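# Load the sawn bar into the lathe chuck and clamp

## Task

Take the sawn bar from the rack on the workbench and put it into the lathe's chuck, lined up with the spindle, so that its clean end (not the end with the saw burr) rests against the stop steps at the back of the jaws. Get the chuck clamped on the bar and the door closed, then release the bar and move the robot away. The robot must not fall or be left tilted.

## Robot and tools

Robot: TidyBot++, a mobile base 0.54 m long, 0.50 m wide and 0.38 m tall on four driven casters, with a single seven-joint arm and a two-finger gripper. The shoulder sits 0.12 m ahead of the base centre, 0.68 m up. Cameras: base_camera and wrist_camera (the latter looks along the hand). The arm starts folded, hand down.

Frames (metres). Base frame: origin on the floor below the base centre, x ahead, y to the left, z up. hand_pose is reported in it as [x, y, z, qw, qx, qy, qz], the point between the finger pads; the hand's own z runs out along the fingers, and the fingers close along its y. Odometry frame is the base frame as it was at scene start; base_odometry counts wheel turns (slip counts), heading in rad, left positive, -3.142 to 3.142. base_tilt is in degrees, positive when leaning forward or right.

execute_actions: argument actions is a list holding zero or one action (empty = just report). Optional cameras: list of base_camera, wrist_camera or all; omitted/null means all, [] means none. An action may combine these keys:
- base: offsets from where the base is when the command starts, along its own axes. translate_m metres, forward positive, -2 to 2; strafe_m metres, left positive, -2 to 2; rotate_rad radians, counter-clockwise positive, -6.3 to 6.3. Translate and strafe together form one straight move.
- speeds: per-action caps. translate_m and strafe_m 0.05 to 0.5 m/s, rotate_rad 0.1 to 1.57 rad/s (defaults are the maxima). For a combined translate/strafe move, put the speed under only one of them. A base move is cut off after 14 s.
- joints: absolute angles in radians, keyed joint_1_rad to joint_7_rad, plus gripper_pos. joint_1 (any angle; positive turns the arm clockwise seen from above, the opposite sense to heading), joint_2 shoulder -2.249 to 2.249 (0 = upper arm vertical, positive leans forward), joint_3 any angle, joint_4 elbow -2.579 to 2.579 (negative bends forward when joint_3 is 3.14), joint_5 any angle, joint_6 wrist -2.099 to 2.099, joint_7 any angle (at 1.57 with hand down the fingers open left/right). Unlimited joints go the short way, so step less than half a turn. gripper_pos 0 (open, about 85 mm gap) to 1 (closed); gap is roughly 85 x (1 - gripper_pos) mm.
- target: one list of seven numbers, an absolute hand pose [x, y, z, qw, qx, qy, qz] in the base frame, metres plus unit quaternion. Alongside it, joints may only contain gripper_pos.
- lathe: door "open"/"shut", chuck "clamp"/"open", air_blast true (2 s blow on jaws and steps, only works with nothing in or over the chuck), re_chuck true (about 16 s: turret pushes a clamped part within about 1 cm of the steps home and reclamps; needs door shut, chuck clamped, turret home; a part farther off causes an alarm that locks the lathe), stop true on its own. Door and chuck commands need turret_state home. Stop does not halt a door or chuck move in progress.
No action runs beyond 15 s. Unknown keys make a call invalid; out-of-range values get it refused.

wait: seconds 0 to 10, plus cameras; commands nothing new. zoom_image: camera (base_camera or wrist_camera) and region [x0, y0, x1, y1] in pixels from the top-left, at most 504 x 504, on that camera's newest image. finished_scene: scene = number of the current scene; irreversible, so check the goal is met and stable first.

Results: joint_positions, hand_pose, hand_target (where the hand would be with all joints at target), base_odometry, base_tilt, motor_effort (% of max, peak in brackets), motor temperatures (one per arm joint), and a pictures line naming the images in order. base_status/joint_status/hand_status: done; off_target (resting away, maybe still pushing); contact_stop or time_out (target dropped, holding); not_followed (a check withheld the targets: self-collision or unreachable pose); torque_fault; limit_stop_at_motor_heat. on_its_own lists uncommanded motion. Lathe lines: door_state, chuck_state (open, clamped, closed_empty, between), seat_state (home means the bar end covers all three step holes; only trust it once clamped), turret_state (home, away, alarm), and the *_answer lines. If a call is refused or a stop hits, the rest of that reply's moving calls are skipped.

Practical points: hand targets usually land within about 3 cm; fix by adding (wanted - read) to the last target's x, y, z. To hold still, resend hand_target, not hand_pose. A load makes the arm sag; never command a loaded joint to its reading. Raised straight-down hand tops out near 0.94 m, close to the base. Base accelerates at up to 0.5 m/s2; odometry drifts.

Avoid: arm snagging on anything above about 0.6 m while the base moves, long sideways swings with the arm extended, or big reaches over nearby furniture (tipping); driving the arm into things (torque fault, arm pauses 10 s); long stretched or loaded holds (motor heat, fault at 75 °C); squeezing a bar that still rests on the rack hard, yanking or swinging it fast; dropping it or releasing it before the chuck reports clamped (it slides off the steps). The door moves regardless of the arm, so keep the arm out of its path before shutting. Put the burr end outward, seat the clean end on the steps, clamp, check seat_state home (use re_chuck if within 1 cm), release, withdraw, shut the door and wait for turret home.

Each tool is called after "Request:" as name([rows], argument=value, ...), one row to a line, values as JSON.

## Session

Request:
execute_actions(actions=[])

Scene clock: 0.00 s.
Motor temperatures (°C): [31 39 32 31 43 48 51]
base_odometry: x=+0.000 y=+0.000 heading=+0.000
base_tilt: forward=-0.1 right=+0.3
base_status: not commanded
joint_positions: joint_1_rad=-0.013 joint_2_rad=-0.385 joint_3_rad=+3.158 joint_4_rad=-2.503 joint_5_rad=+0.007 joint_6_rad=-0.842 joint_7_rad=+1.563 gripper_pos=+0.000
joint_status: not commanded
motor_effort: joint_1_rad=+0 joint_2_rad=-3 joint_3_rad=+0 joint_4_rad=+13 joint_5_rad=+1 joint_6_rad=+1 joint_7_rad=+0
hand_pose: x=+0.2858 y=+0.0000 z=+0.6021 quat_wxyz=(-0.001, +0.996, -0.003, +0.091) (m; base frame)
hand_target: x=+0.2862 y=+0.0000 z=+0.6024 quat_wxyz=(-0.001, +0.996, -0.003, +0.091) (m; base frame)
hand_status: not commanded
lathe: door_state=shut chuck_state=open seat_state=open turret_state=home door_answer=taken chuck_answer=taken re_chuck_answer=taken
pictures: base_camera, wrist_camera
Images, in order (width x height): base_camera 644x364, wrist_camera 644x476.

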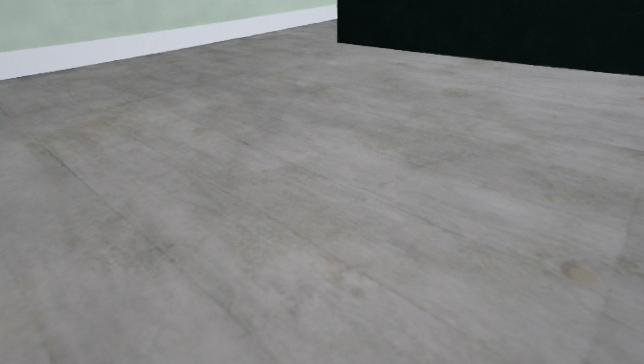

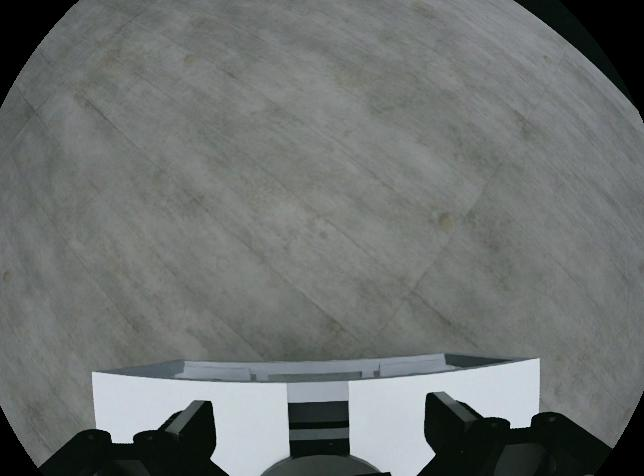

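Request:
execute_actions([
  {"joints":{"joint_6_rad":0.3},"lathe":{"door":"open"}},
])

Request:
execute_actions([
  {"joints":{"joint_1_rad":1.4}},
], cameras=["wrist_camera"])

Request:
execute_actions([
  {"joints":{"joint_1_rad":2.8}},
], cameras=["wrist_camera"])

Request:
execute_actions([
  {"joints":{"joint_1_rad":-2.0}},
], cameras=["wrist_camera"])

Request:
execute_actions([
  {"joints":{"joint_1_rad":-0.8}},
], cameras=["wrist_camera"])

Scene clock: 1.97 s.
Motor temperatures (°C): [31 39 32 31 43 48 51]
base_odometry: x=+0.000 y=+0.000 heading=+0.000
base_tilt: forward=-0.2 right=+0.3
base_status: not commanded
joint_positions: joint_1_rad=-0.013 joint_2_rad=-0.385 joint_3_rad=+3.158 joint_4_rad=-2.503 joint_5_rad=+0.007 joint_6_rad=+0.244 joint_7_rad=+1.563 gripper_pos=+0.000
joint_status: all done
motor_effort: joint_1_rad=+0(0) joint_2_rad=-6(7) joint_3_rad=+1(2) joint_4_rad=+17(18) joint_5_rad=+0(1) joint_6_rad=+7(8) joint_7_rad=+0(1)
hand_pose: x=+0.5268 y=+0.0003 z=+0.8154 quat_wxyz=(-0.003, +0.806, -0.002, +0.592) (m; base frame)
hand_target: x=+0.5317 y=+0.0003 z=+0.8326 quat_wxyz=(-0.003, +0.789, -0.002, +0.615) (m; base frame)
hand_status: not commanded
lathe: door_state=between chuck_state=open seat_state=open turret_state=home door_answer=taken chuck_answer=taken re_chuck_answer=taken
pictures: base_camera, wrist_camera
Images, in order (width x height): base_camera 644x364, wrist_camera 644x476.

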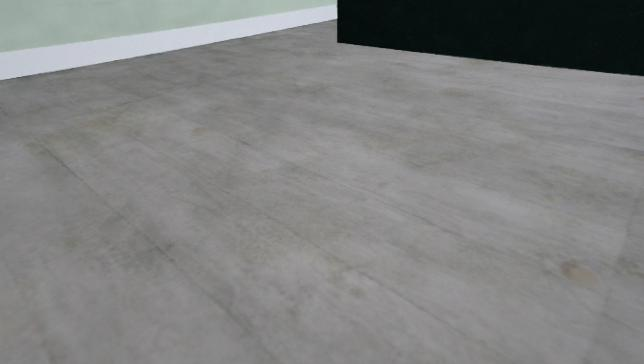

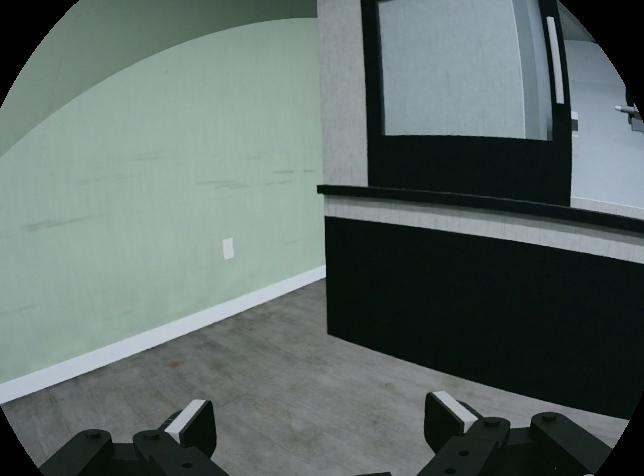

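Scene clock: 4.63 s.
Motor temperatures (°C): [31 39 32 31 43 48 51]
base_odometry: x=+0.000 y=+0.000 heading=+0.000
base_tilt: forward=-0.2 right=+0.3
base_status: not commanded
joint_positions: joint_1_rad=+1.377 joint_2_rad=-0.385 joint_3_rad=+3.158 joint_4_rad=-2.503 joint_5_rad=+0.007 joint_6_rad=+0.244 joint_7_rad=+1.563 gripper_pos=+0.000
joint_status: all done
motor_effort: joint_1_rad=+0(1) joint_2_rad=-7(7) joint_3_rad=+0(1) joint_4_rad=+17(18) joint_5_rad=+1(1) joint_6_rad=+7(8) joint_7_rad=+0(1)
hand_pose: x=+0.1927 y=-0.4010 z=+0.8154 quat_wxyz=(+0.377, +0.617, -0.518, +0.457) (m; base frame)
hand_target: x=+0.1841 y=-0.4075 z=+0.8326 quat_wxyz=(+0.397, +0.598, -0.514, +0.470) (m; base frame)
hand_status: not commanded
lathe: door_state=open chuck_state=open seat_state=open turret_state=home door_answer=taken chuck_answer=taken re_chuck_answer=taken
pictures: wrist_camera
Images, in order (width x height): wrist_camera 644x476.

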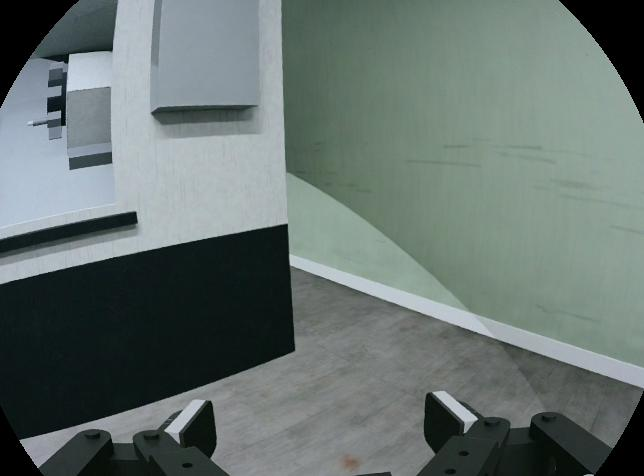

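Scene clock: 7.30 s.
Motor temperatures (°C): [31 39 32 31 43 48 51]
base_odometry: x=+0.000 y=+0.000 heading=+0.000
base_tilt: forward=-0.2 right=+0.3
base_status: not commanded
joint_positions: joint_1_rad=+2.777 joint_2_rad=-0.385 joint_3_rad=+3.158 joint_4_rad=-2.503 joint_5_rad=+0.007 joint_6_rad=+0.244 joint_7_rad=+1.563 gripper_pos=+0.000
joint_status: all done
motor_effort: joint_1_rad=+0(1) joint_2_rad=-7(7) joint_3_rad=-1(1) joint_4_rad=+17(18) joint_5_rad=+1(1) joint_6_rad=+7(8) joint_7_rad=+0(1)
hand_pose: x=-0.2637 y=-0.1408 z=+0.8155 quat_wxyz=(+0.583, +0.138, -0.794, +0.107) (m; base frame)
hand_target: x=-0.2716 y=-0.1334 z=+0.8326 quat_wxyz=(+0.606, +0.126, -0.778, +0.103) (m; base frame)
hand_status: not commanded
lathe: door_state=open chuck_state=open seat_state=open turret_state=home door_answer=taken chuck_answer=taken re_chuck_answer=taken
pictures: wrist_camera
Images, in order (width x height): wrist_camera 644x476.

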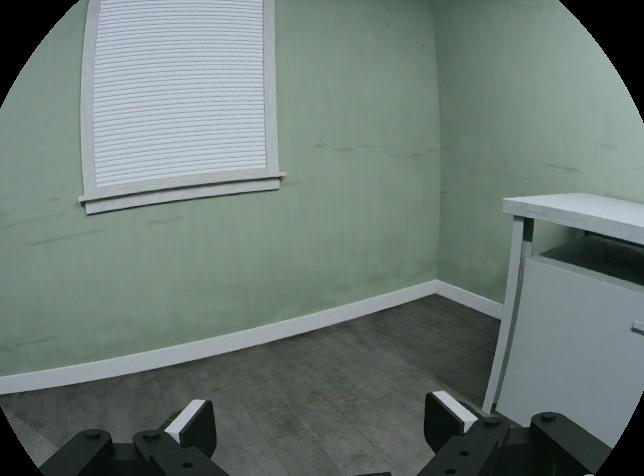

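Scene clock: 10.03 s.
Motor temperatures (°C): [31 39 32 31 43 48 51]
base_odometry: x=+0.000 y=+0.000 heading=+0.000
base_tilt: forward=-0.2 right=+0.3
base_status: not commanded
joint_positions: joint_1_rad=+4.260 joint_2_rad=-0.385 joint_3_rad=+3.158 joint_4_rad=-2.503 joint_5_rad=+0.007 joint_6_rad=+0.244 joint_7_rad=+1.563 gripper_pos=+0.000
joint_status: all done
motor_effort: joint_1_rad=+0(1) joint_2_rad=-6(7) joint_3_rad=-1(1) joint_4_rad=+17(18) joint_5_rad=+1(1) joint_6_rad=+7(9) joint_7_rad=+0(1)
hand_pose: x=-0.0547 y=+0.3689 z=+0.8155 quat_wxyz=(+0.502, -0.434, -0.679, -0.315) (m; base frame)
hand_target: x=-0.0481 y=+0.3774 z=+0.8326 quat_wxyz=(+0.517, -0.433, -0.659, -0.333) (m; base frame)
hand_status: not commanded
lathe: door_state=open chuck_state=open seat_state=open turret_state=home door_answer=taken chuck_answer=taken re_chuck_answer=taken
pictures: wrist_camera
Images, in order (width x height): wrist_camera 644x476.

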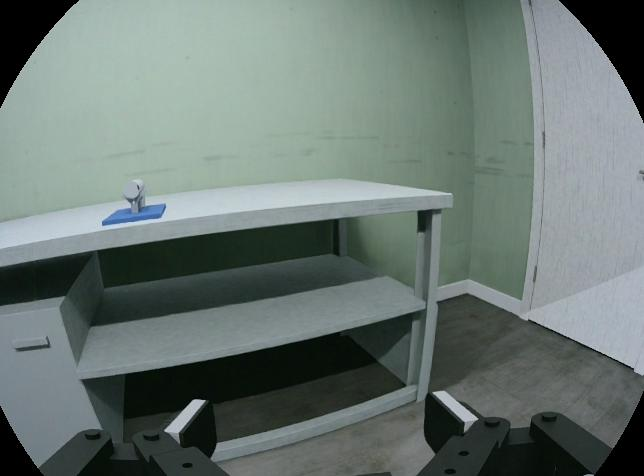

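Scene clock: 12.50 s.
Motor temperatures (°C): [31 39 32 31 43 48 51]
base_odometry: x=+0.000 y=+0.000 heading=+0.000
base_tilt: forward=-0.2 right=+0.3
base_status: not commanded
joint_positions: joint_1_rad=+5.460 joint_2_rad=-0.385 joint_3_rad=+3.158 joint_4_rad=-2.503 joint_5_rad=+0.007 joint_6_rad=+0.244 joint_7_rad=+1.563 gripper_pos=+0.000
joint_status: all done
motor_effort: joint_1_rad=+0(2) joint_2_rad=-7(7) joint_3_rad=+1(2) joint_4_rad=+17(18) joint_5_rad=+1(1) joint_6_rad=+7(8) joint_7_rad=+0(1)
hand_pose: x=+0.3999 y=+0.2956 z=+0.8155 quat_wxyz=(+0.236, -0.741, -0.315, -0.543) (m; base frame)
hand_target: x=+0.4102 y=+0.2925 z=+0.8326 quat_wxyz=(+0.238, -0.729, -0.300, -0.567) (m; base frame)
hand_status: not commanded
lathe: door_state=open chuck_state=open seat_state=open turret_state=home door_answer=taken chuck_answer=taken re_chuck_answer=taken
pictures: wrist_camera
Images, in order (width x height): wrist_camera 644x476.

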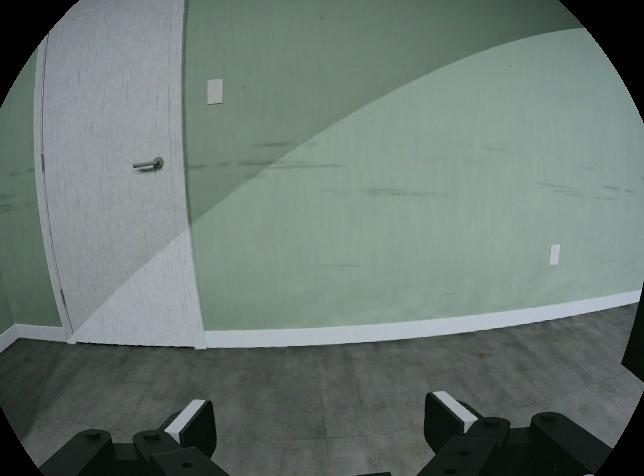

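Request:
execute_actions([
  {"joints":{"joint_1_rad":0.65}},
], cameras=["wrist_camera"])

Request:
execute_actions([
  {"joints":{"joint_1_rad":3.75}},
], cameras=["wrist_camera"])

Scene clock: 15.37 s.
Motor temperatures (°C): [31 39 32 31 43 48 50]
base_odometry: x=+0.000 y=+0.000 heading=+0.000
base_tilt: forward=-0.2 right=+0.3
base_status: not commanded
joint_positions: joint_1_rad=+6.910 joint_2_rad=-0.385 joint_3_rad=+3.158 joint_4_rad=-2.503 joint_5_rad=+0.007 joint_6_rad=+0.244 joint_7_rad=+1.563 gripper_pos=+0.000
joint_status: all done
motor_effort: joint_1_rad=+0(1) joint_2_rad=-6(7) joint_3_rad=+0(2) joint_4_rad=+17(18) joint_5_rad=+1(1) joint_6_rad=+8(9) joint_7_rad=+0(1)
hand_pose: x=+0.4463 y=-0.2432 z=+0.8156 quat_wxyz=(-0.184, -0.764, +0.256, -0.563) (m; base frame)
hand_target: x=+0.4444 y=-0.2538 z=+0.8326 quat_wxyz=(-0.197, -0.745, +0.259, -0.582) (m; base frame)
hand_status: not commanded
lathe: door_state=open chuck_state=open seat_state=open turret_state=home door_answer=taken chuck_answer=taken re_chuck_answer=taken
pictures: wrist_camera
Images, in order (width x height): wrist_camera 644x476.

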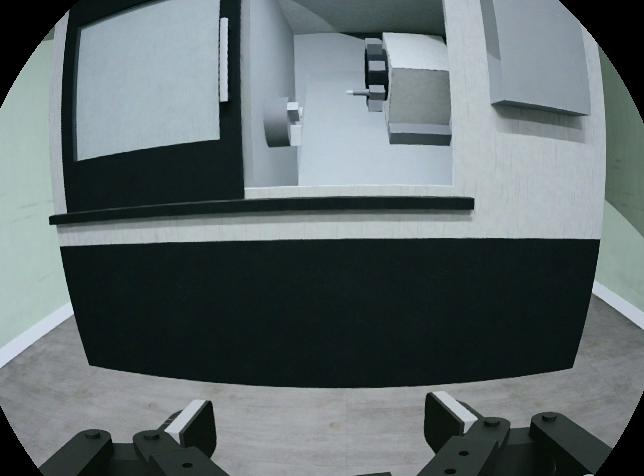

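Scene clock: 19.27 s.
Motor temperatures (°C): [31 39 32 31 43 48 50]
base_odometry: x=+0.000 y=+0.000 heading=+0.000
base_tilt: forward=-0.2 right=+0.3
base_status: not commanded
joint_positions: joint_1_rad=+10.010 joint_2_rad=-0.385 joint_3_rad=+3.158 joint_4_rad=-2.503 joint_5_rad=+0.007 joint_6_rad=+0.245 joint_7_rad=+1.563 gripper_pos=+0.000
joint_status: all done
motor_effort: joint_1_rad=+0(1) joint_2_rad=-7(7) joint_3_rad=+0(2) joint_4_rad=+17(18) joint_5_rad=+1(1) joint_6_rad=+8(8) joint_7_rad=-1(1)
hand_pose: x=-0.2182 y=+0.2294 z=+0.8156 quat_wxyz=(-0.567, +0.240, +0.769, +0.172) (m; base frame)
hand_target: x=-0.2167 y=+0.2401 z=+0.8326 quat_wxyz=(-0.586, +0.244, +0.750, +0.185) (m; base frame)
hand_status: not commanded
lathe: door_state=open chuck_state=open seat_state=open turret_state=home door_answer=taken chuck_answer=taken re_chuck_answer=taken
pictures: wrist_camera
Images, in order (width x height): wrist_camera 644x476.

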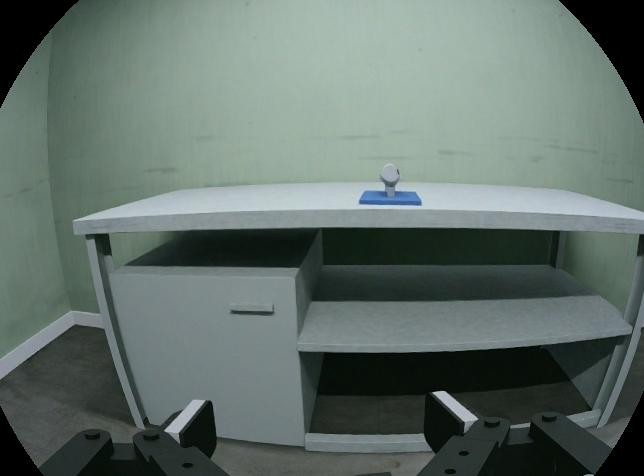

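Request:
zoom_image(camera="wrist_camera", region=[330, 140, 450, 230])

Scaled by 4.200.

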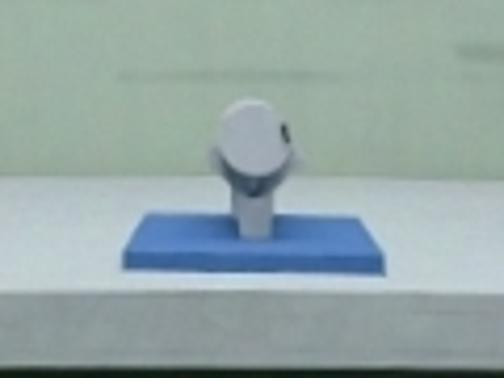

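Request:
execute_actions([
  {"base":{"rotate_rad":2.5},"joints":{"joint_1_rad":0.0,"joint_6_rad":0.0}},
])

Scene clock: 23.10 s.
Motor temperatures (°C): [31 39 32 31 42 48 50]
base_odometry: x=+0.000 y=+0.000 heading=+2.499
base_tilt: forward=-0.2 right=+0.3
base_status: done
joint_positions: joint_1_rad=+12.543 joint_2_rad=-0.385 joint_3_rad=+3.158 joint_4_rad=-2.503 joint_5_rad=+0.007 joint_6_rad=+0.061 joint_7_rad=+1.563 gripper_pos=+0.000
joint_status: all done
motor_effort: joint_1_rad=+0(2) joint_2_rad=-6(7) joint_3_rad=+1(1) joint_4_rad=+17(18) joint_5_rad=+0(1) joint_6_rad=+7(9) joint_7_rad=+0(1)
hand_pose: x=+0.5048 y=+0.0043 z=+0.7628 quat_wxyz=(-0.005, +0.857, +0.002, +0.516) (m; base frame)
hand_target: x=+0.4958 y=-0.0047 z=+0.7468 quat_wxyz=(+0.001, +0.872, -0.008, +0.490) (m; base frame)
hand_status: not commanded
lathe: door_state=open chuck_state=open seat_state=open turret_state=home door_answer=taken chuck_answer=taken re_chuck_answer=taken
pictures: base_camera, wrist_camera
Images, in order (width x height): base_camera 644x364, wrist_camera 644x476.

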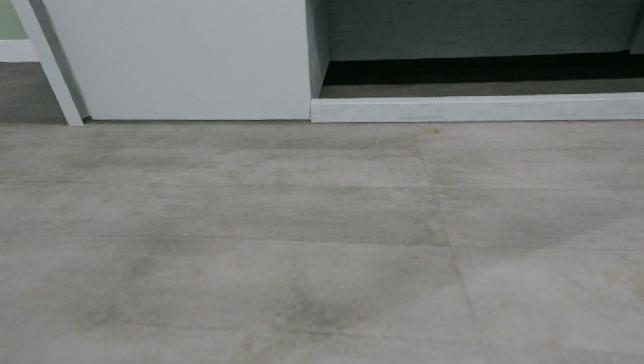

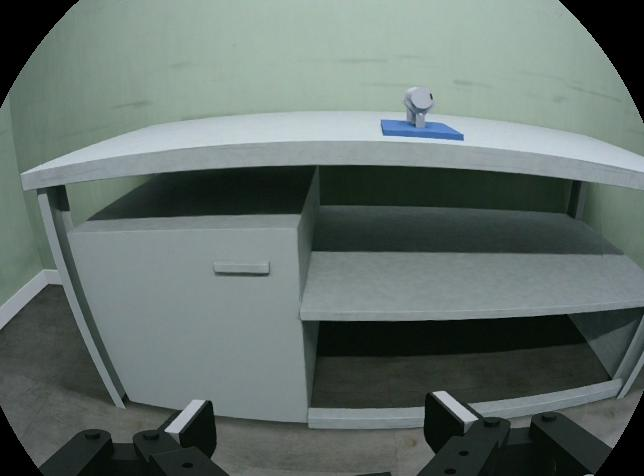

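Request:
execute_actions([
  {"base":{"translate_m":0.3,"strafe_m":-0.3}},
])

Request:
zoom_image(camera="wrist_camera", region=[300, 30, 460, 150])

Scene clock: 25.43 s.
Motor temperatures (°C): [31 39 32 31 42 48 50]
base_odometry: x=-0.060 y=+0.420 heading=+2.499
base_tilt: forward=-0.1 right=+0.3
base_status: done
joint_positions: joint_1_rad=+12.544 joint_2_rad=-0.385 joint_3_rad=+3.158 joint_4_rad=-2.503 joint_5_rad=+0.007 joint_6_rad=+0.058 joint_7_rad=+1.563 gripper_pos=+0.000
joint_status: not commanded
motor_effort: joint_1_rad=+0(1) joint_2_rad=-6(8) joint_3_rad=+0(2) joint_4_rad=+17(18) joint_5_rad=+1(1) joint_6_rad=+7(8) joint_7_rad=+0(1)
hand_pose: x=+0.5044 y=+0.0037 z=+0.7620 quat_wxyz=(-0.005, +0.857, +0.001, +0.515) (m; base frame)
hand_target: x=+0.4958 y=-0.0047 z=+0.7468 quat_wxyz=(+0.001, +0.872, -0.008, +0.490) (m; base frame)
hand_status: not commanded
lathe: door_state=open chuck_state=open seat_state=open turret_state=home door_answer=taken chuck_answer=taken re_chuck_answer=taken
pictures: base_camera, wrist_camera
Images, in order (width x height): base_camera 644x364, wrist_camera 644x476.

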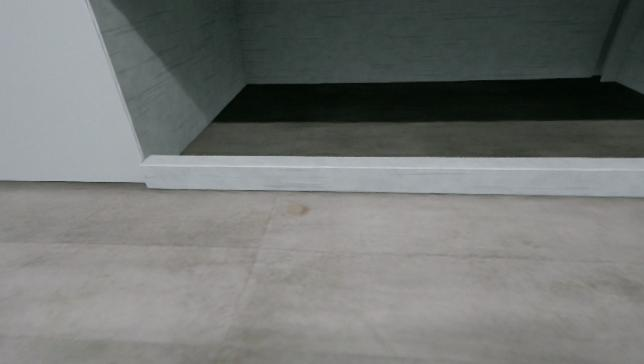

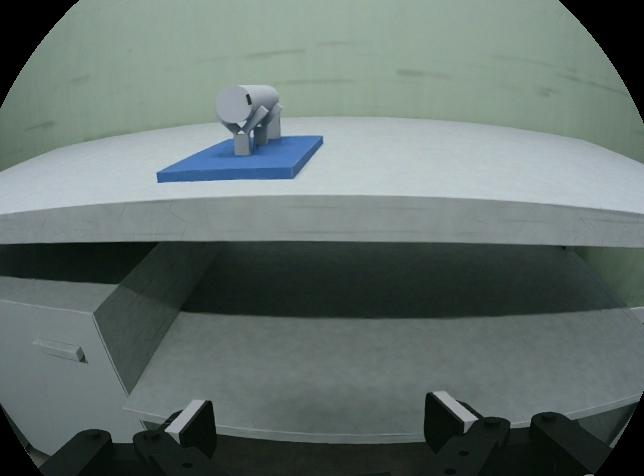

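Scaled by 3.150.

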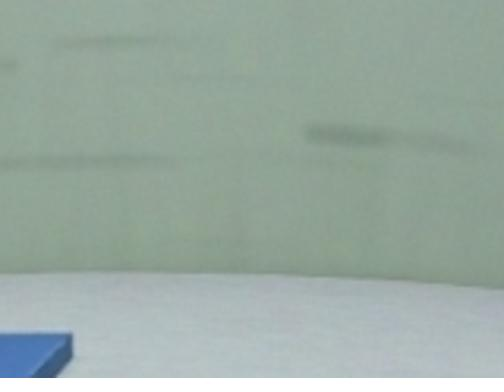

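Request:
zoom_image(camera="wrist_camera", region=[140, 60, 340, 200])

Scaled by 2.520.

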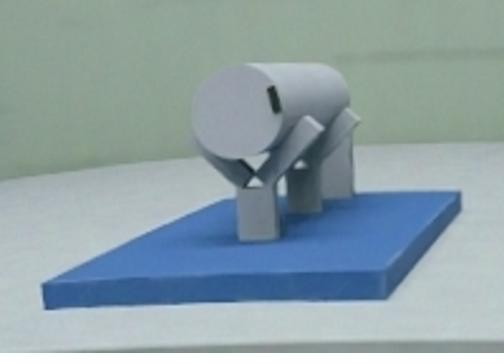

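Request:
execute_actions([
  {"base":{"strafe_m":0.09},"joints":{"joint_2_rad":-0.1,"joint_4_rad":-1.5,"joint_6_rad":-0.7,"joint_1_rad":0.0}},
])

Request:
zoom_image(camera="wrist_camera", region=[220, 100, 420, 250])

Scene clock: 28.50 s.
Motor temperatures (°C): [31 39 32 31 42 48 50]
base_odometry: x=-0.115 y=+0.348 heading=+2.499
base_tilt: forward=-0.1 right=+0.3
base_status: done
joint_positions: joint_1_rad=+12.545 joint_2_rad=-0.124 joint_3_rad=+3.158 joint_4_rad=-1.531 joint_5_rad=+0.007 joint_6_rad=-0.639 joint_7_rad=+1.563 gripper_pos=+0.000
joint_status: all done
motor_effort: joint_1_rad=+0(1) joint_2_rad=-18(18) joint_3_rad=+1(2) joint_4_rad=+19(20) joint_5_rad=+1(1) joint_6_rad=+6(9) joint_7_rad=-1(1)
hand_pose: x=+0.6542 y=+0.0025 z=+1.0078 quat_wxyz=(-0.001, +0.854, +0.000, +0.521) (m; base frame)
hand_target: x=+0.6556 y=-0.0092 z=+0.9968 quat_wxyz=(+0.005, +0.867, -0.010, +0.498) (m; base frame)
hand_status: not commanded
lathe: door_state=open chuck_state=open seat_state=open turret_state=home door_answer=taken chuck_answer=taken re_chuck_answer=taken
pictures: base_camera, wrist_camera
Images, in order (width x height): base_camera 644x364, wrist_camera 644x476.

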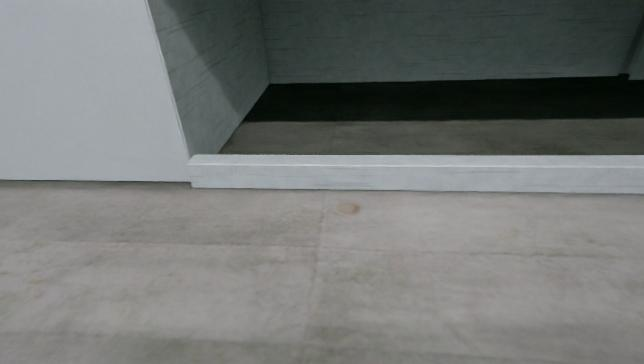

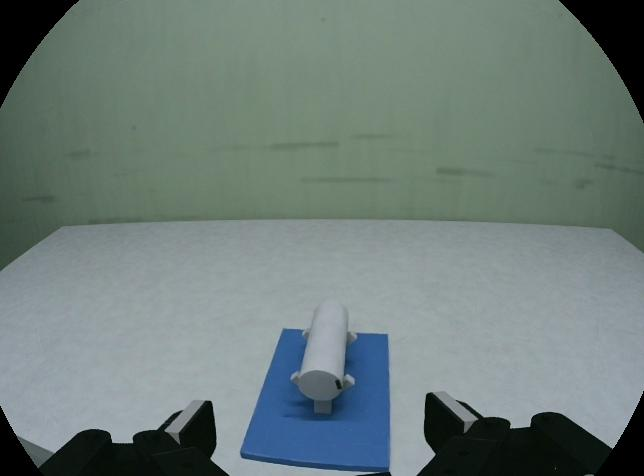

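Scaled by 2.520.

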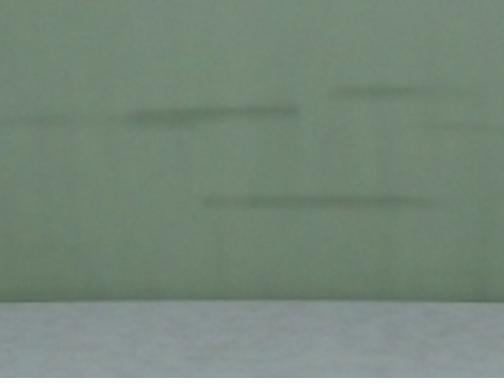

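Request:
zoom_image(camera="wrist_camera", region=[230, 280, 430, 476])

Scaled by 2.520.

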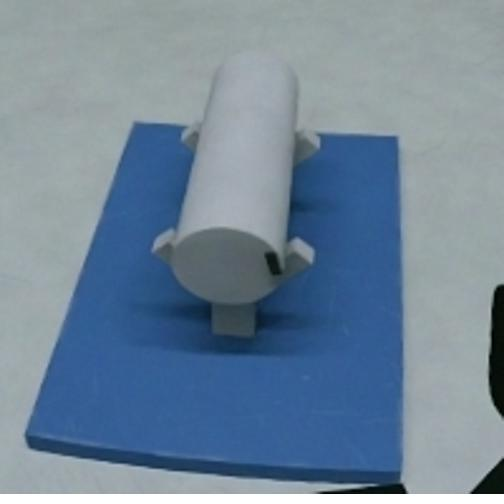

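Request:
execute_actions([
  {"base":{"translate_m":0.38},"speeds":{"translate_m":0.3},"joints":{"joint_2_rad":0.12,"joint_4_rad":-1.0,"joint_6_rad":-2.0,"joint_1_rad":0.0}},
])

Scene clock: 31.53 s.
Motor temperatures (°C): [31 38 32 31 42 48 50]
base_odometry: x=-0.419 y=+0.576 heading=+2.499
base_tilt: forward=-0.1 right=+0.3
base_status: done
joint_positions: joint_1_rad=+12.546 joint_2_rad=+0.110 joint_3_rad=+3.158 joint_4_rad=-1.030 joint_5_rad=+0.007 joint_6_rad=-1.939 joint_7_rad=+1.563 gripper_pos=+0.000
joint_status: all done
motor_effort: joint_1_rad=+0(1) joint_2_rad=-21(24) joint_3_rad=-1(2) joint_4_rad=+14(20) joint_5_rad=+1(1) joint_6_rad=+0(8) joint_7_rad=-1(1)
hand_pose: x=+0.4705 y=+0.0016 z=+0.9208 quat_wxyz=(+0.004, +0.999, -0.003, +0.032) (m; base frame)
hand_target: x=+0.4592 y=-0.0056 z=+0.9253 quat_wxyz=(+0.004, +1.000, -0.013, +0.011) (m; base frame)
hand_status: not commanded
lathe: door_state=open chuck_state=open seat_state=open turret_state=home door_answer=taken chuck_answer=taken re_chuck_answer=taken
pictures: base_camera, wrist_camera
Images, in order (width x height): base_camera 644x364, wrist_camera 644x476.

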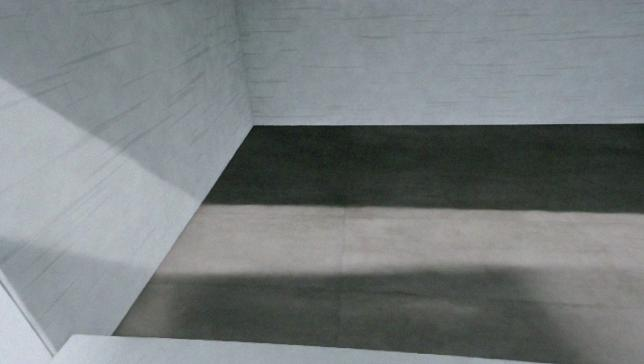

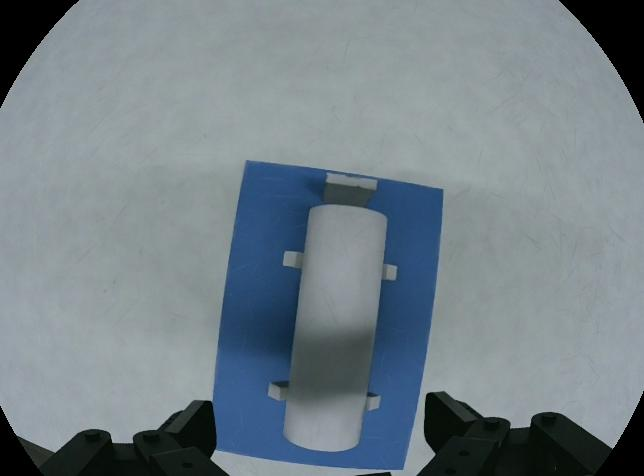

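Request:
execute_actions([
  {"target":[0.476,-0.006,0.87,0,0.9987,-0.0515,0]},
], cameras=["wrist_camera"])

Scene clock: 33.17 s.
Motor temperatures (°C): [31 38 32 31 42 48 50]
base_odometry: x=-0.419 y=+0.576 heading=+2.499
base_tilt: forward=-0.1 right=+0.3
base_status: not commanded
joint_positions: joint_1_rad=+12.546 joint_2_rad=+0.112 joint_3_rad=+3.167 joint_4_rad=-1.159 joint_5_rad=+0.007 joint_6_rad=-1.887 joint_7_rad=+1.550 gripper_pos=+0.000
joint_status: not commanded
motor_effort: joint_1_rad=+0(1) joint_2_rad=-21(22) joint_3_rad=-1(2) joint_4_rad=+14(14) joint_5_rad=+1(1) joint_6_rad=-1(1) joint_7_rad=-1(1)
hand_pose: x=+0.4615 y=-0.0015 z=+0.8813 quat_wxyz=(+0.005, +1.000, -0.014, -0.008) (m; base frame)
hand_target: x=+0.4760 y=-0.0060 z=+0.8700 quat_wxyz=(+0.000, +0.999, -0.051, +0.000) (m; base frame)
hand_status: off_target (0.019 m and 4.5 deg from the pose sent, 0.052 m and 6.7 deg at the start)
lathe: door_state=open chuck_state=open seat_state=open turret_state=home door_answer=taken chuck_answer=taken re_chuck_answer=taken
pictures: wrist_camera
Images, in order (width x height): wrist_camera 644x476.

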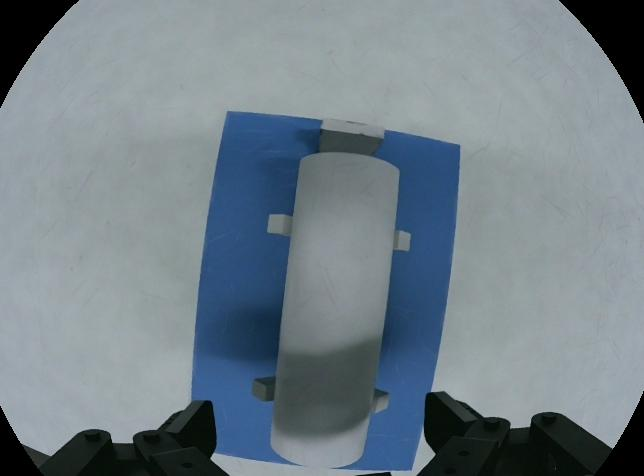

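Request:
execute_actions([
  {"target":[0.493,-0.012,0.835,0,0.9965,-0.084,0]},
], cameras=["wrist_camera"])

Scene clock: 34.27 s.
Motor temperatures (°C): [31 38 32 31 42 48 50]
base_odometry: x=-0.419 y=+0.576 heading=+2.499
base_tilt: forward=-0.1 right=+0.3
base_status: not commanded
joint_positions: joint_1_rad=+12.546 joint_2_rad=+0.134 joint_3_rad=+3.177 joint_4_rad=-1.245 joint_5_rad=+0.007 joint_6_rad=-1.785 joint_7_rad=+1.525 gripper_pos=+0.000
joint_status: not commanded
motor_effort: joint_1_rad=+0(1) joint_2_rad=-22(24) joint_3_rad=-1(1) joint_4_rad=+14(15) joint_5_rad=+1(1) joint_6_rad=-1(2) joint_7_rad=-1(1)
hand_pose: x=+0.4775 y=-0.0051 z=+0.8474 quat_wxyz=(+0.006, +0.999, -0.031, -0.011) (m; base frame)
hand_target: x=+0.4930 y=-0.0120 z=+0.8350 quat_wxyz=(+0.000, +0.996, -0.084, +0.000) (m; base frame)
hand_status: off_target (0.021 m and 6.3 deg from the pose sent, 0.057 m and 8.2 deg at the start)
lathe: door_state=open chuck_state=open seat_state=open turret_state=home door_answer=taken chuck_answer=taken re_chuck_answer=taken
pictures: wrist_camera
Images, in order (width x height): wrist_camera 644x476.

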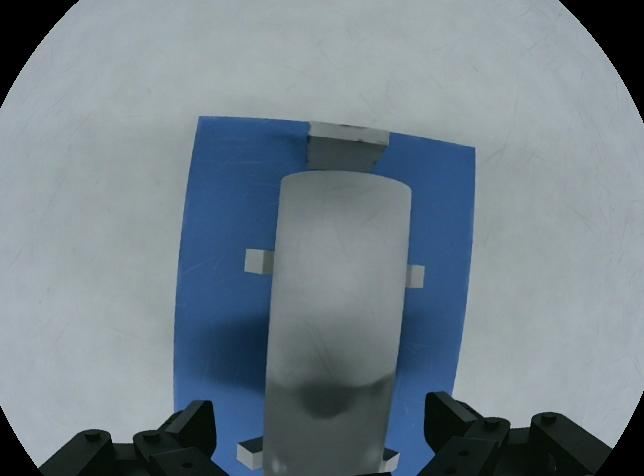

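Request:
execute_actions([
  {"target":[0.517,-0.0185,0.837,0,0.9942,-0.108,0]},
], cameras=["wrist_camera"])

Request:
zoom_image(camera="wrist_camera", region=[160, 300, 480, 476])

Scene clock: 36.60 s.
Motor temperatures (°C): [31 38 32 31 42 48 50]
base_odometry: x=-0.419 y=+0.576 heading=+2.499
base_tilt: forward=-0.1 right=+0.3
base_status: not commanded
joint_positions: joint_1_rad=+12.546 joint_2_rad=+0.193 joint_3_rad=+3.193 joint_4_rad=-1.207 joint_5_rad=+0.007 joint_6_rad=-1.784 joint_7_rad=+1.502 gripper_pos=+0.000
joint_status: not commanded
motor_effort: joint_1_rad=+0(1) joint_2_rad=-24(27) joint_3_rad=+0(1) joint_4_rad=+14(15) joint_5_rad=+1(1) joint_6_rad=-1(2) joint_7_rad=+0(1)
hand_pose: x=+0.4969 y=-0.0105 z=+0.8373 quat_wxyz=(+0.009, +0.999, -0.050, -0.021) (m; base frame)
hand_target: x=+0.5170 y=-0.0185 z=+0.8370 quat_wxyz=(+0.000, +0.994, -0.108, +0.000) (m; base frame)
hand_status: off_target (0.022 m and 7.2 deg from the pose sent, 0.043 m and 9.0 deg at the start)
lathe: door_state=open chuck_state=open seat_state=open turret_state=home door_answer=taken chuck_answer=taken re_chuck_answer=taken
pictures: wrist_camera
Images, in order (width x height): wrist_camera 644x476.

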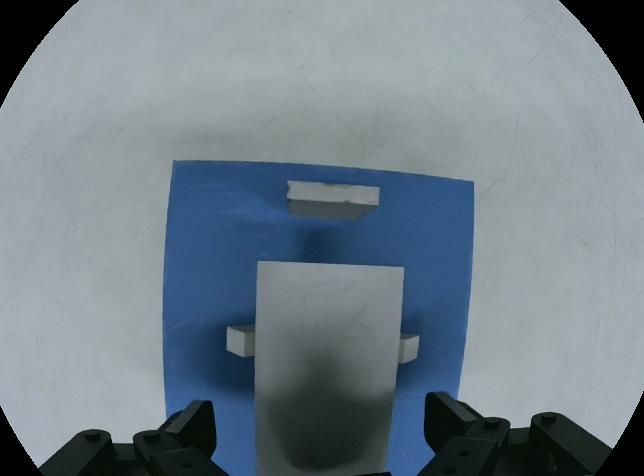

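Scaled by 1.575.

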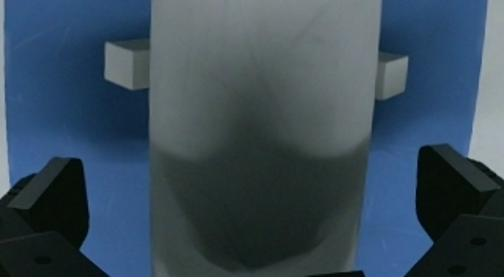

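Request:
execute_actions([
  {"target":[0.517,-0.0205,0.837,0,0.9917,-0.1285,0],"joints":{"gripper_pos":0.25}},
], cameras=["wrist_camera"])

Request:
zoom_image(camera="wrist_camera", region=[160, 300, 480, 476])

Scene clock: 37.87 s.
Motor temperatures (°C): [31 38 32 31 42 48 50]
base_odometry: x=-0.419 y=+0.576 heading=+2.499
base_tilt: forward=-0.1 right=+0.3
base_status: not commanded
joint_positions: joint_1_rad=+12.546 joint_2_rad=+0.193 joint_3_rad=+3.200 joint_4_rad=-1.207 joint_5_rad=+0.007 joint_6_rad=-1.784 joint_7_rad=+1.461 gripper_pos=+0.250
joint_status: all done
motor_effort: joint_1_rad=+0(1) joint_2_rad=-24(25) joint_3_rad=-1(1) joint_4_rad=+15(15) joint_5_rad=+1(1) joint_6_rad=+0(2) joint_7_rad=+0(1)
hand_pose: x=+0.4969 y=-0.0128 z=+0.8373 quat_wxyz=(+0.010, +0.997, -0.074, -0.020) (m; base frame)
hand_target: x=+0.5170 y=-0.0205 z=+0.8370 quat_wxyz=(+0.000, +0.992, -0.129, +0.000) (m; base frame)
hand_status: off_target (0.022 m and 6.8 deg from the pose sent, 0.022 m and 9.4 deg at the start)
lathe: door_state=open chuck_state=open seat_state=open turret_state=home door_answer=taken chuck_answer=taken re_chuck_answer=taken
pictures: wrist_camera
Images, in order (width x height): wrist_camera 644x476.

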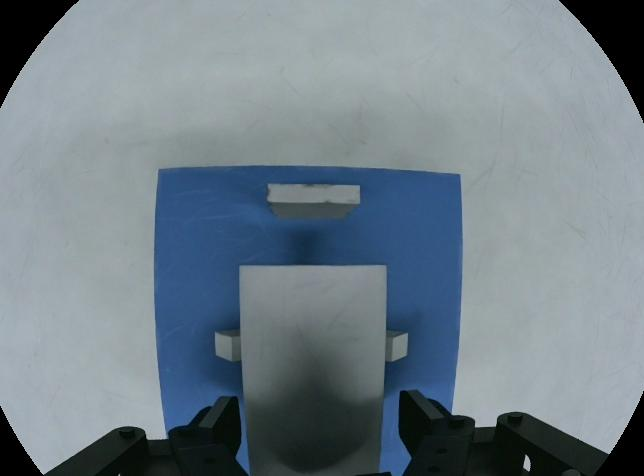

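Scaled by 1.575.

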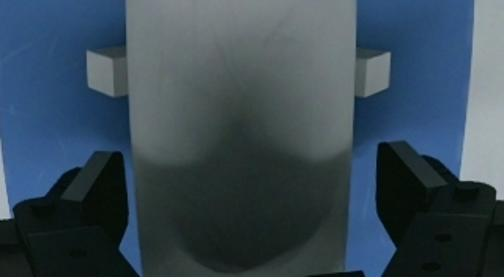

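Request:
execute_actions([
  {"target":[0.504,-0.0165,0.835,0,0.9917,-0.1285,0],"joints":{"gripper_pos":0.33}},
], cameras=["wrist_camera"])

Scene clock: 38.77 s.
Motor temperatures (°C): [31 38 32 31 42 48 50]
base_odometry: x=-0.419 y=+0.576 heading=+2.499
base_tilt: forward=-0.1 right=+0.3
base_status: not commanded
joint_positions: joint_1_rad=+12.546 joint_2_rad=+0.177 joint_3_rad=+3.200 joint_4_rad=-1.222 joint_5_rad=+0.007 joint_6_rad=-1.781 joint_7_rad=+1.454 gripper_pos=+0.330
joint_status: all done
motor_effort: joint_1_rad=+0(0) joint_2_rad=-24(26) joint_3_rad=-1(1) joint_4_rad=+15(15) joint_5_rad=+1(1) joint_6_rad=+0(1) joint_7_rad=+0(1)
hand_pose: x=+0.4913 y=-0.0128 z=+0.8386 quat_wxyz=(+0.009, +0.997, -0.077, -0.019) (m; base frame)
hand_target: x=+0.5040 y=-0.0165 z=+0.8350 quat_wxyz=(+0.000, +0.992, -0.128, +0.000) (m; base frame)
hand_status: off_target (0.014 m and 6.3 deg from the pose sent, 0.008 m and 6.8 deg at the start)
lathe: door_state=open chuck_state=open seat_state=open turret_state=home door_answer=taken chuck_answer=taken re_chuck_answer=taken
pictures: wrist_camera
Images, in order (width x height): wrist_camera 644x476.

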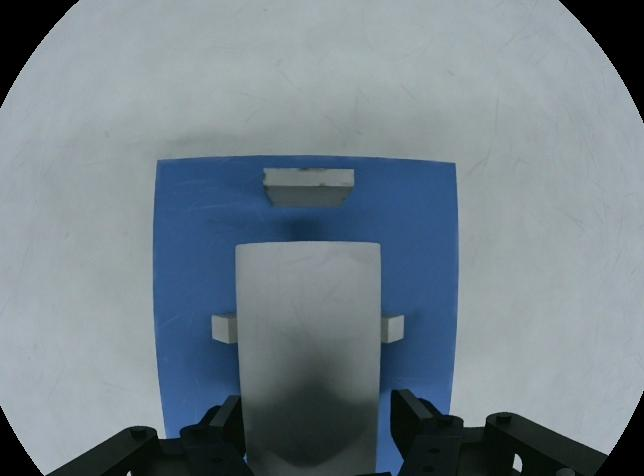

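Request:
execute_actions([
  {"target":[0.499,-0.008,0.834,0,0.9922,-0.1245,0],"joints":{"gripper_pos":0.33}},
], cameras=["wrist_camera"])

Scene clock: 39.43 s.
Motor temperatures (°C): [31 38 32 31 42 48 50]
base_odometry: x=-0.419 y=+0.576 heading=+2.499
base_tilt: forward=-0.1 right=+0.3
base_status: not commanded
joint_positions: joint_1_rad=+12.545 joint_2_rad=+0.167 joint_3_rad=+3.200 joint_4_rad=-1.235 joint_5_rad=+0.007 joint_6_rad=-1.778 joint_7_rad=+1.438 gripper_pos=+0.330
joint_status: all done
motor_effort: joint_1_rad=+0(1) joint_2_rad=-23(25) joint_3_rad=+1(1) joint_4_rad=+14(15) joint_5_rad=+1(1) joint_6_rad=+0(2) joint_7_rad=+0(1)
hand_pose: x=+0.4874 y=-0.0126 z=+0.8382 quat_wxyz=(+0.009, +0.996, -0.085, -0.019) (m; base frame)
hand_target: x=+0.4990 y=-0.0080 z=+0.8340 quat_wxyz=(+0.000, +0.992, -0.125, +0.000) (m; base frame)
hand_status: off_target (0.013 m and 5.1 deg from the pose sent, 0.010 m and 5.9 deg at the start)
lathe: door_state=open chuck_state=open seat_state=open turret_state=home door_answer=taken chuck_answer=taken re_chuck_answer=taken
pictures: wrist_camera
Images, in order (width x height): wrist_camera 644x476.

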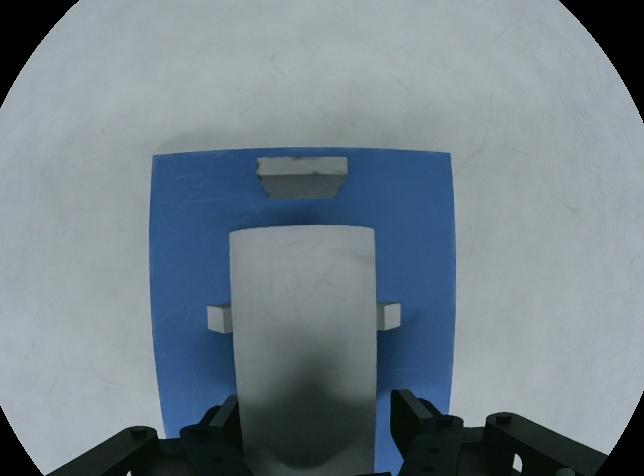

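Request:
execute_actions([
  {"joints":{"joint_1_rad":-0.05,"joint_7_rad":1.455}},
], cameras=["wrist_camera"])

Scene clock: 40.17 s.
Motor temperatures (°C): [31 38 32 31 42 48 50]
base_odometry: x=-0.419 y=+0.576 heading=+2.499
base_tilt: forward=-0.1 right=+0.3
base_status: not commanded
joint_positions: joint_1_rad=+12.531 joint_2_rad=+0.167 joint_3_rad=+3.200 joint_4_rad=-1.235 joint_5_rad=+0.007 joint_6_rad=-1.778 joint_7_rad=+1.462 gripper_pos=+0.330
joint_status: all done
motor_effort: joint_1_rad=+0(1) joint_2_rad=-24(24) joint_3_rad=+0(1) joint_4_rad=+14(15) joint_5_rad=+1(1) joint_6_rad=-1(1) joint_7_rad=-1(1)
hand_pose: x=+0.4875 y=-0.0074 z=+0.8382 quat_wxyz=(+0.009, +0.998, -0.066, -0.019) (m; base frame)
hand_target: x=+0.4991 y=+0.0019 z=+0.8340 quat_wxyz=(+0.000, +0.998, -0.062, +0.000) (m; base frame)
hand_status: not commanded
lathe: door_state=open chuck_state=open seat_state=open turret_state=home door_answer=taken chuck_answer=taken re_chuck_answer=taken
pictures: wrist_camera
Images, in order (width x height): wrist_camera 644x476.

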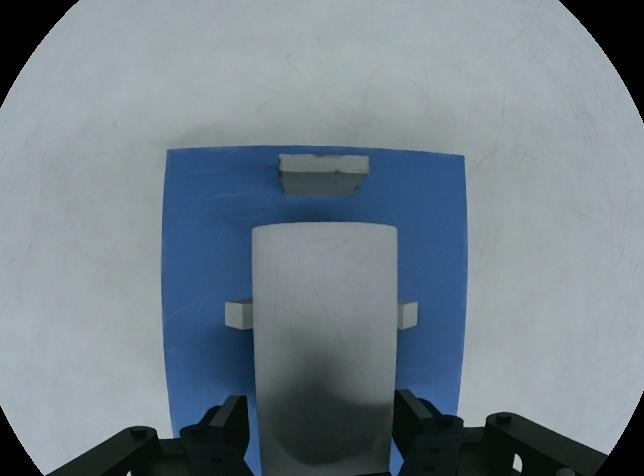

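Request:
execute_actions([
  {"joints":{"gripper_pos":0.45}},
], cameras=["wrist_camera"])

Scene clock: 40.83 s.
Motor temperatures (°C): [31 38 32 31 42 48 50]
base_odometry: x=-0.419 y=+0.576 heading=+2.499
base_tilt: forward=-0.1 right=+0.3
base_status: not commanded
joint_positions: joint_1_rad=+12.531 joint_2_rad=+0.167 joint_3_rad=+3.200 joint_4_rad=-1.235 joint_5_rad=+0.007 joint_6_rad=-1.778 joint_7_rad=+1.462 gripper_pos=+0.450
joint_status: all done
motor_effort: joint_1_rad=+0(0) joint_2_rad=-23(24) joint_3_rad=-1(1) joint_4_rad=+14(15) joint_5_rad=+1(1) joint_6_rad=+0(2) joint_7_rad=+0(1)
hand_pose: x=+0.4875 y=-0.0074 z=+0.8382 quat_wxyz=(+0.009, +0.998, -0.066, -0.019) (m; base frame)
hand_target: x=+0.4991 y=+0.0019 z=+0.8340 quat_wxyz=(+0.000, +0.998, -0.062, +0.000) (m; base frame)
hand_status: not commanded
lathe: door_state=open chuck_state=open seat_state=open turret_state=home door_answer=taken chuck_answer=taken re_chuck_answer=taken
pictures: wrist_camera
Images, in order (width x height): wrist_camera 644x476.

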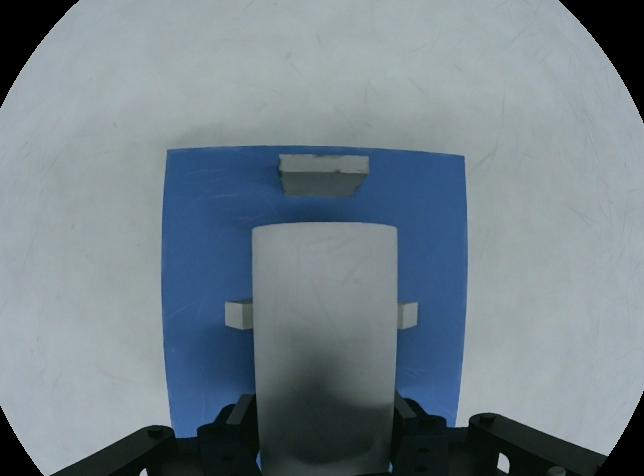

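Request:
execute_actions([
  {"joints":{"gripper_pos":0.53}},
], cameras=["wrist_camera"])

Scene clock: 41.37 s.
Motor temperatures (°C): [31 38 32 31 42 48 50]
base_odometry: x=-0.419 y=+0.576 heading=+2.499
base_tilt: forward=-0.1 right=+0.3
base_status: not commanded
joint_positions: joint_1_rad=+12.531 joint_2_rad=+0.167 joint_3_rad=+3.200 joint_4_rad=-1.235 joint_5_rad=+0.007 joint_6_rad=-1.778 joint_7_rad=+1.462 gripper_pos=+0.529
joint_status: all done
motor_effort: joint_1_rad=-1(1) joint_2_rad=-24(24) joint_3_rad=-1(2) joint_4_rad=+15(15) joint_5_rad=+0(1) joint_6_rad=+0(1) joint_7_rad=+0(0)
hand_pose: x=+0.4875 y=-0.0074 z=+0.8383 quat_wxyz=(+0.009, +0.998, -0.066, -0.019) (m; base frame)
hand_target: x=+0.4991 y=+0.0019 z=+0.8340 quat_wxyz=(+0.000, +0.998, -0.062, +0.000) (m; base frame)
hand_status: not commanded
lathe: door_state=open chuck_state=open seat_state=open turret_state=home door_answer=taken chuck_answer=taken re_chuck_answer=taken
pictures: wrist_camera
Images, in order (width x height): wrist_camera 644x476.

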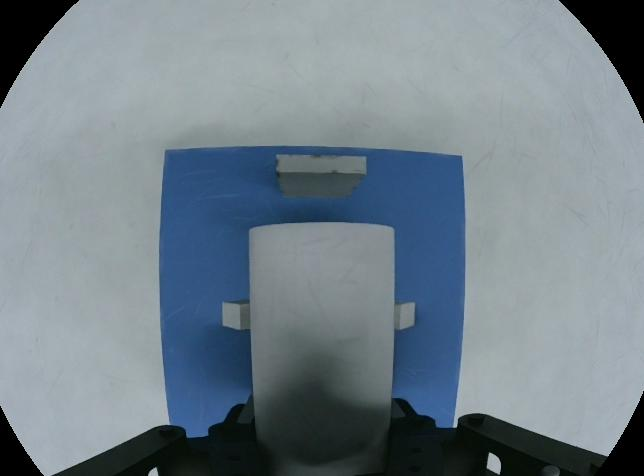

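Request:
execute_actions([
  {"joints":{"gripper_pos":0.6}},
], cameras=["wrist_camera"])

Scene clock: 42.80 s.
Motor temperatures (°C): [31 38 32 31 42 48 50]
base_odometry: x=-0.419 y=+0.576 heading=+2.499
base_tilt: forward=-0.1 right=+0.3
base_status: not commanded
joint_positions: joint_1_rad=+12.531 joint_2_rad=+0.166 joint_3_rad=+3.200 joint_4_rad=-1.236 joint_5_rad=+0.007 joint_6_rad=-1.778 joint_7_rad=+1.462 gripper_pos=+0.555
joint_status: gripper_pos off_target (ended at +0.555, target +0.600)
motor_effort: joint_1_rad=-1(2) joint_2_rad=-24(25) joint_3_rad=-2(2) joint_4_rad=+14(15) joint_5_rad=+0(0) joint_6_rad=-1(1) joint_7_rad=+0(1)
hand_pose: x=+0.4872 y=-0.0074 z=+0.8387 quat_wxyz=(+0.009, +0.998, -0.066, -0.018) (m; base frame)
hand_target: x=+0.4991 y=+0.0019 z=+0.8340 quat_wxyz=(+0.000, +0.998, -0.062, +0.000) (m; base frame)
hand_status: not commanded
lathe: door_state=open chuck_state=open seat_state=open turret_state=home door_answer=taken chuck_answer=taken re_chuck_answer=taken
pictures: wrist_camera
Images, in order (width x height): wrist_camera 644x476.

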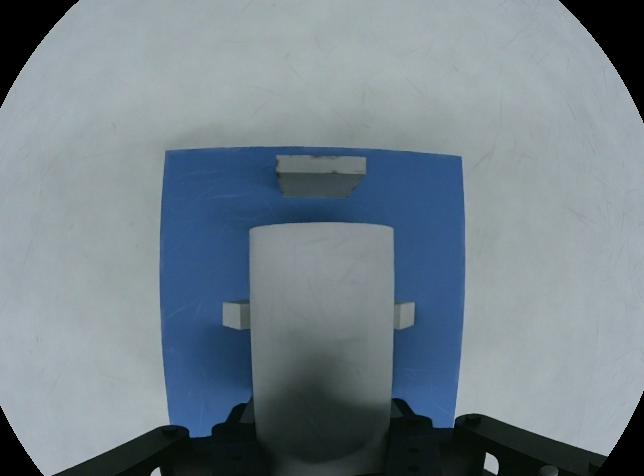

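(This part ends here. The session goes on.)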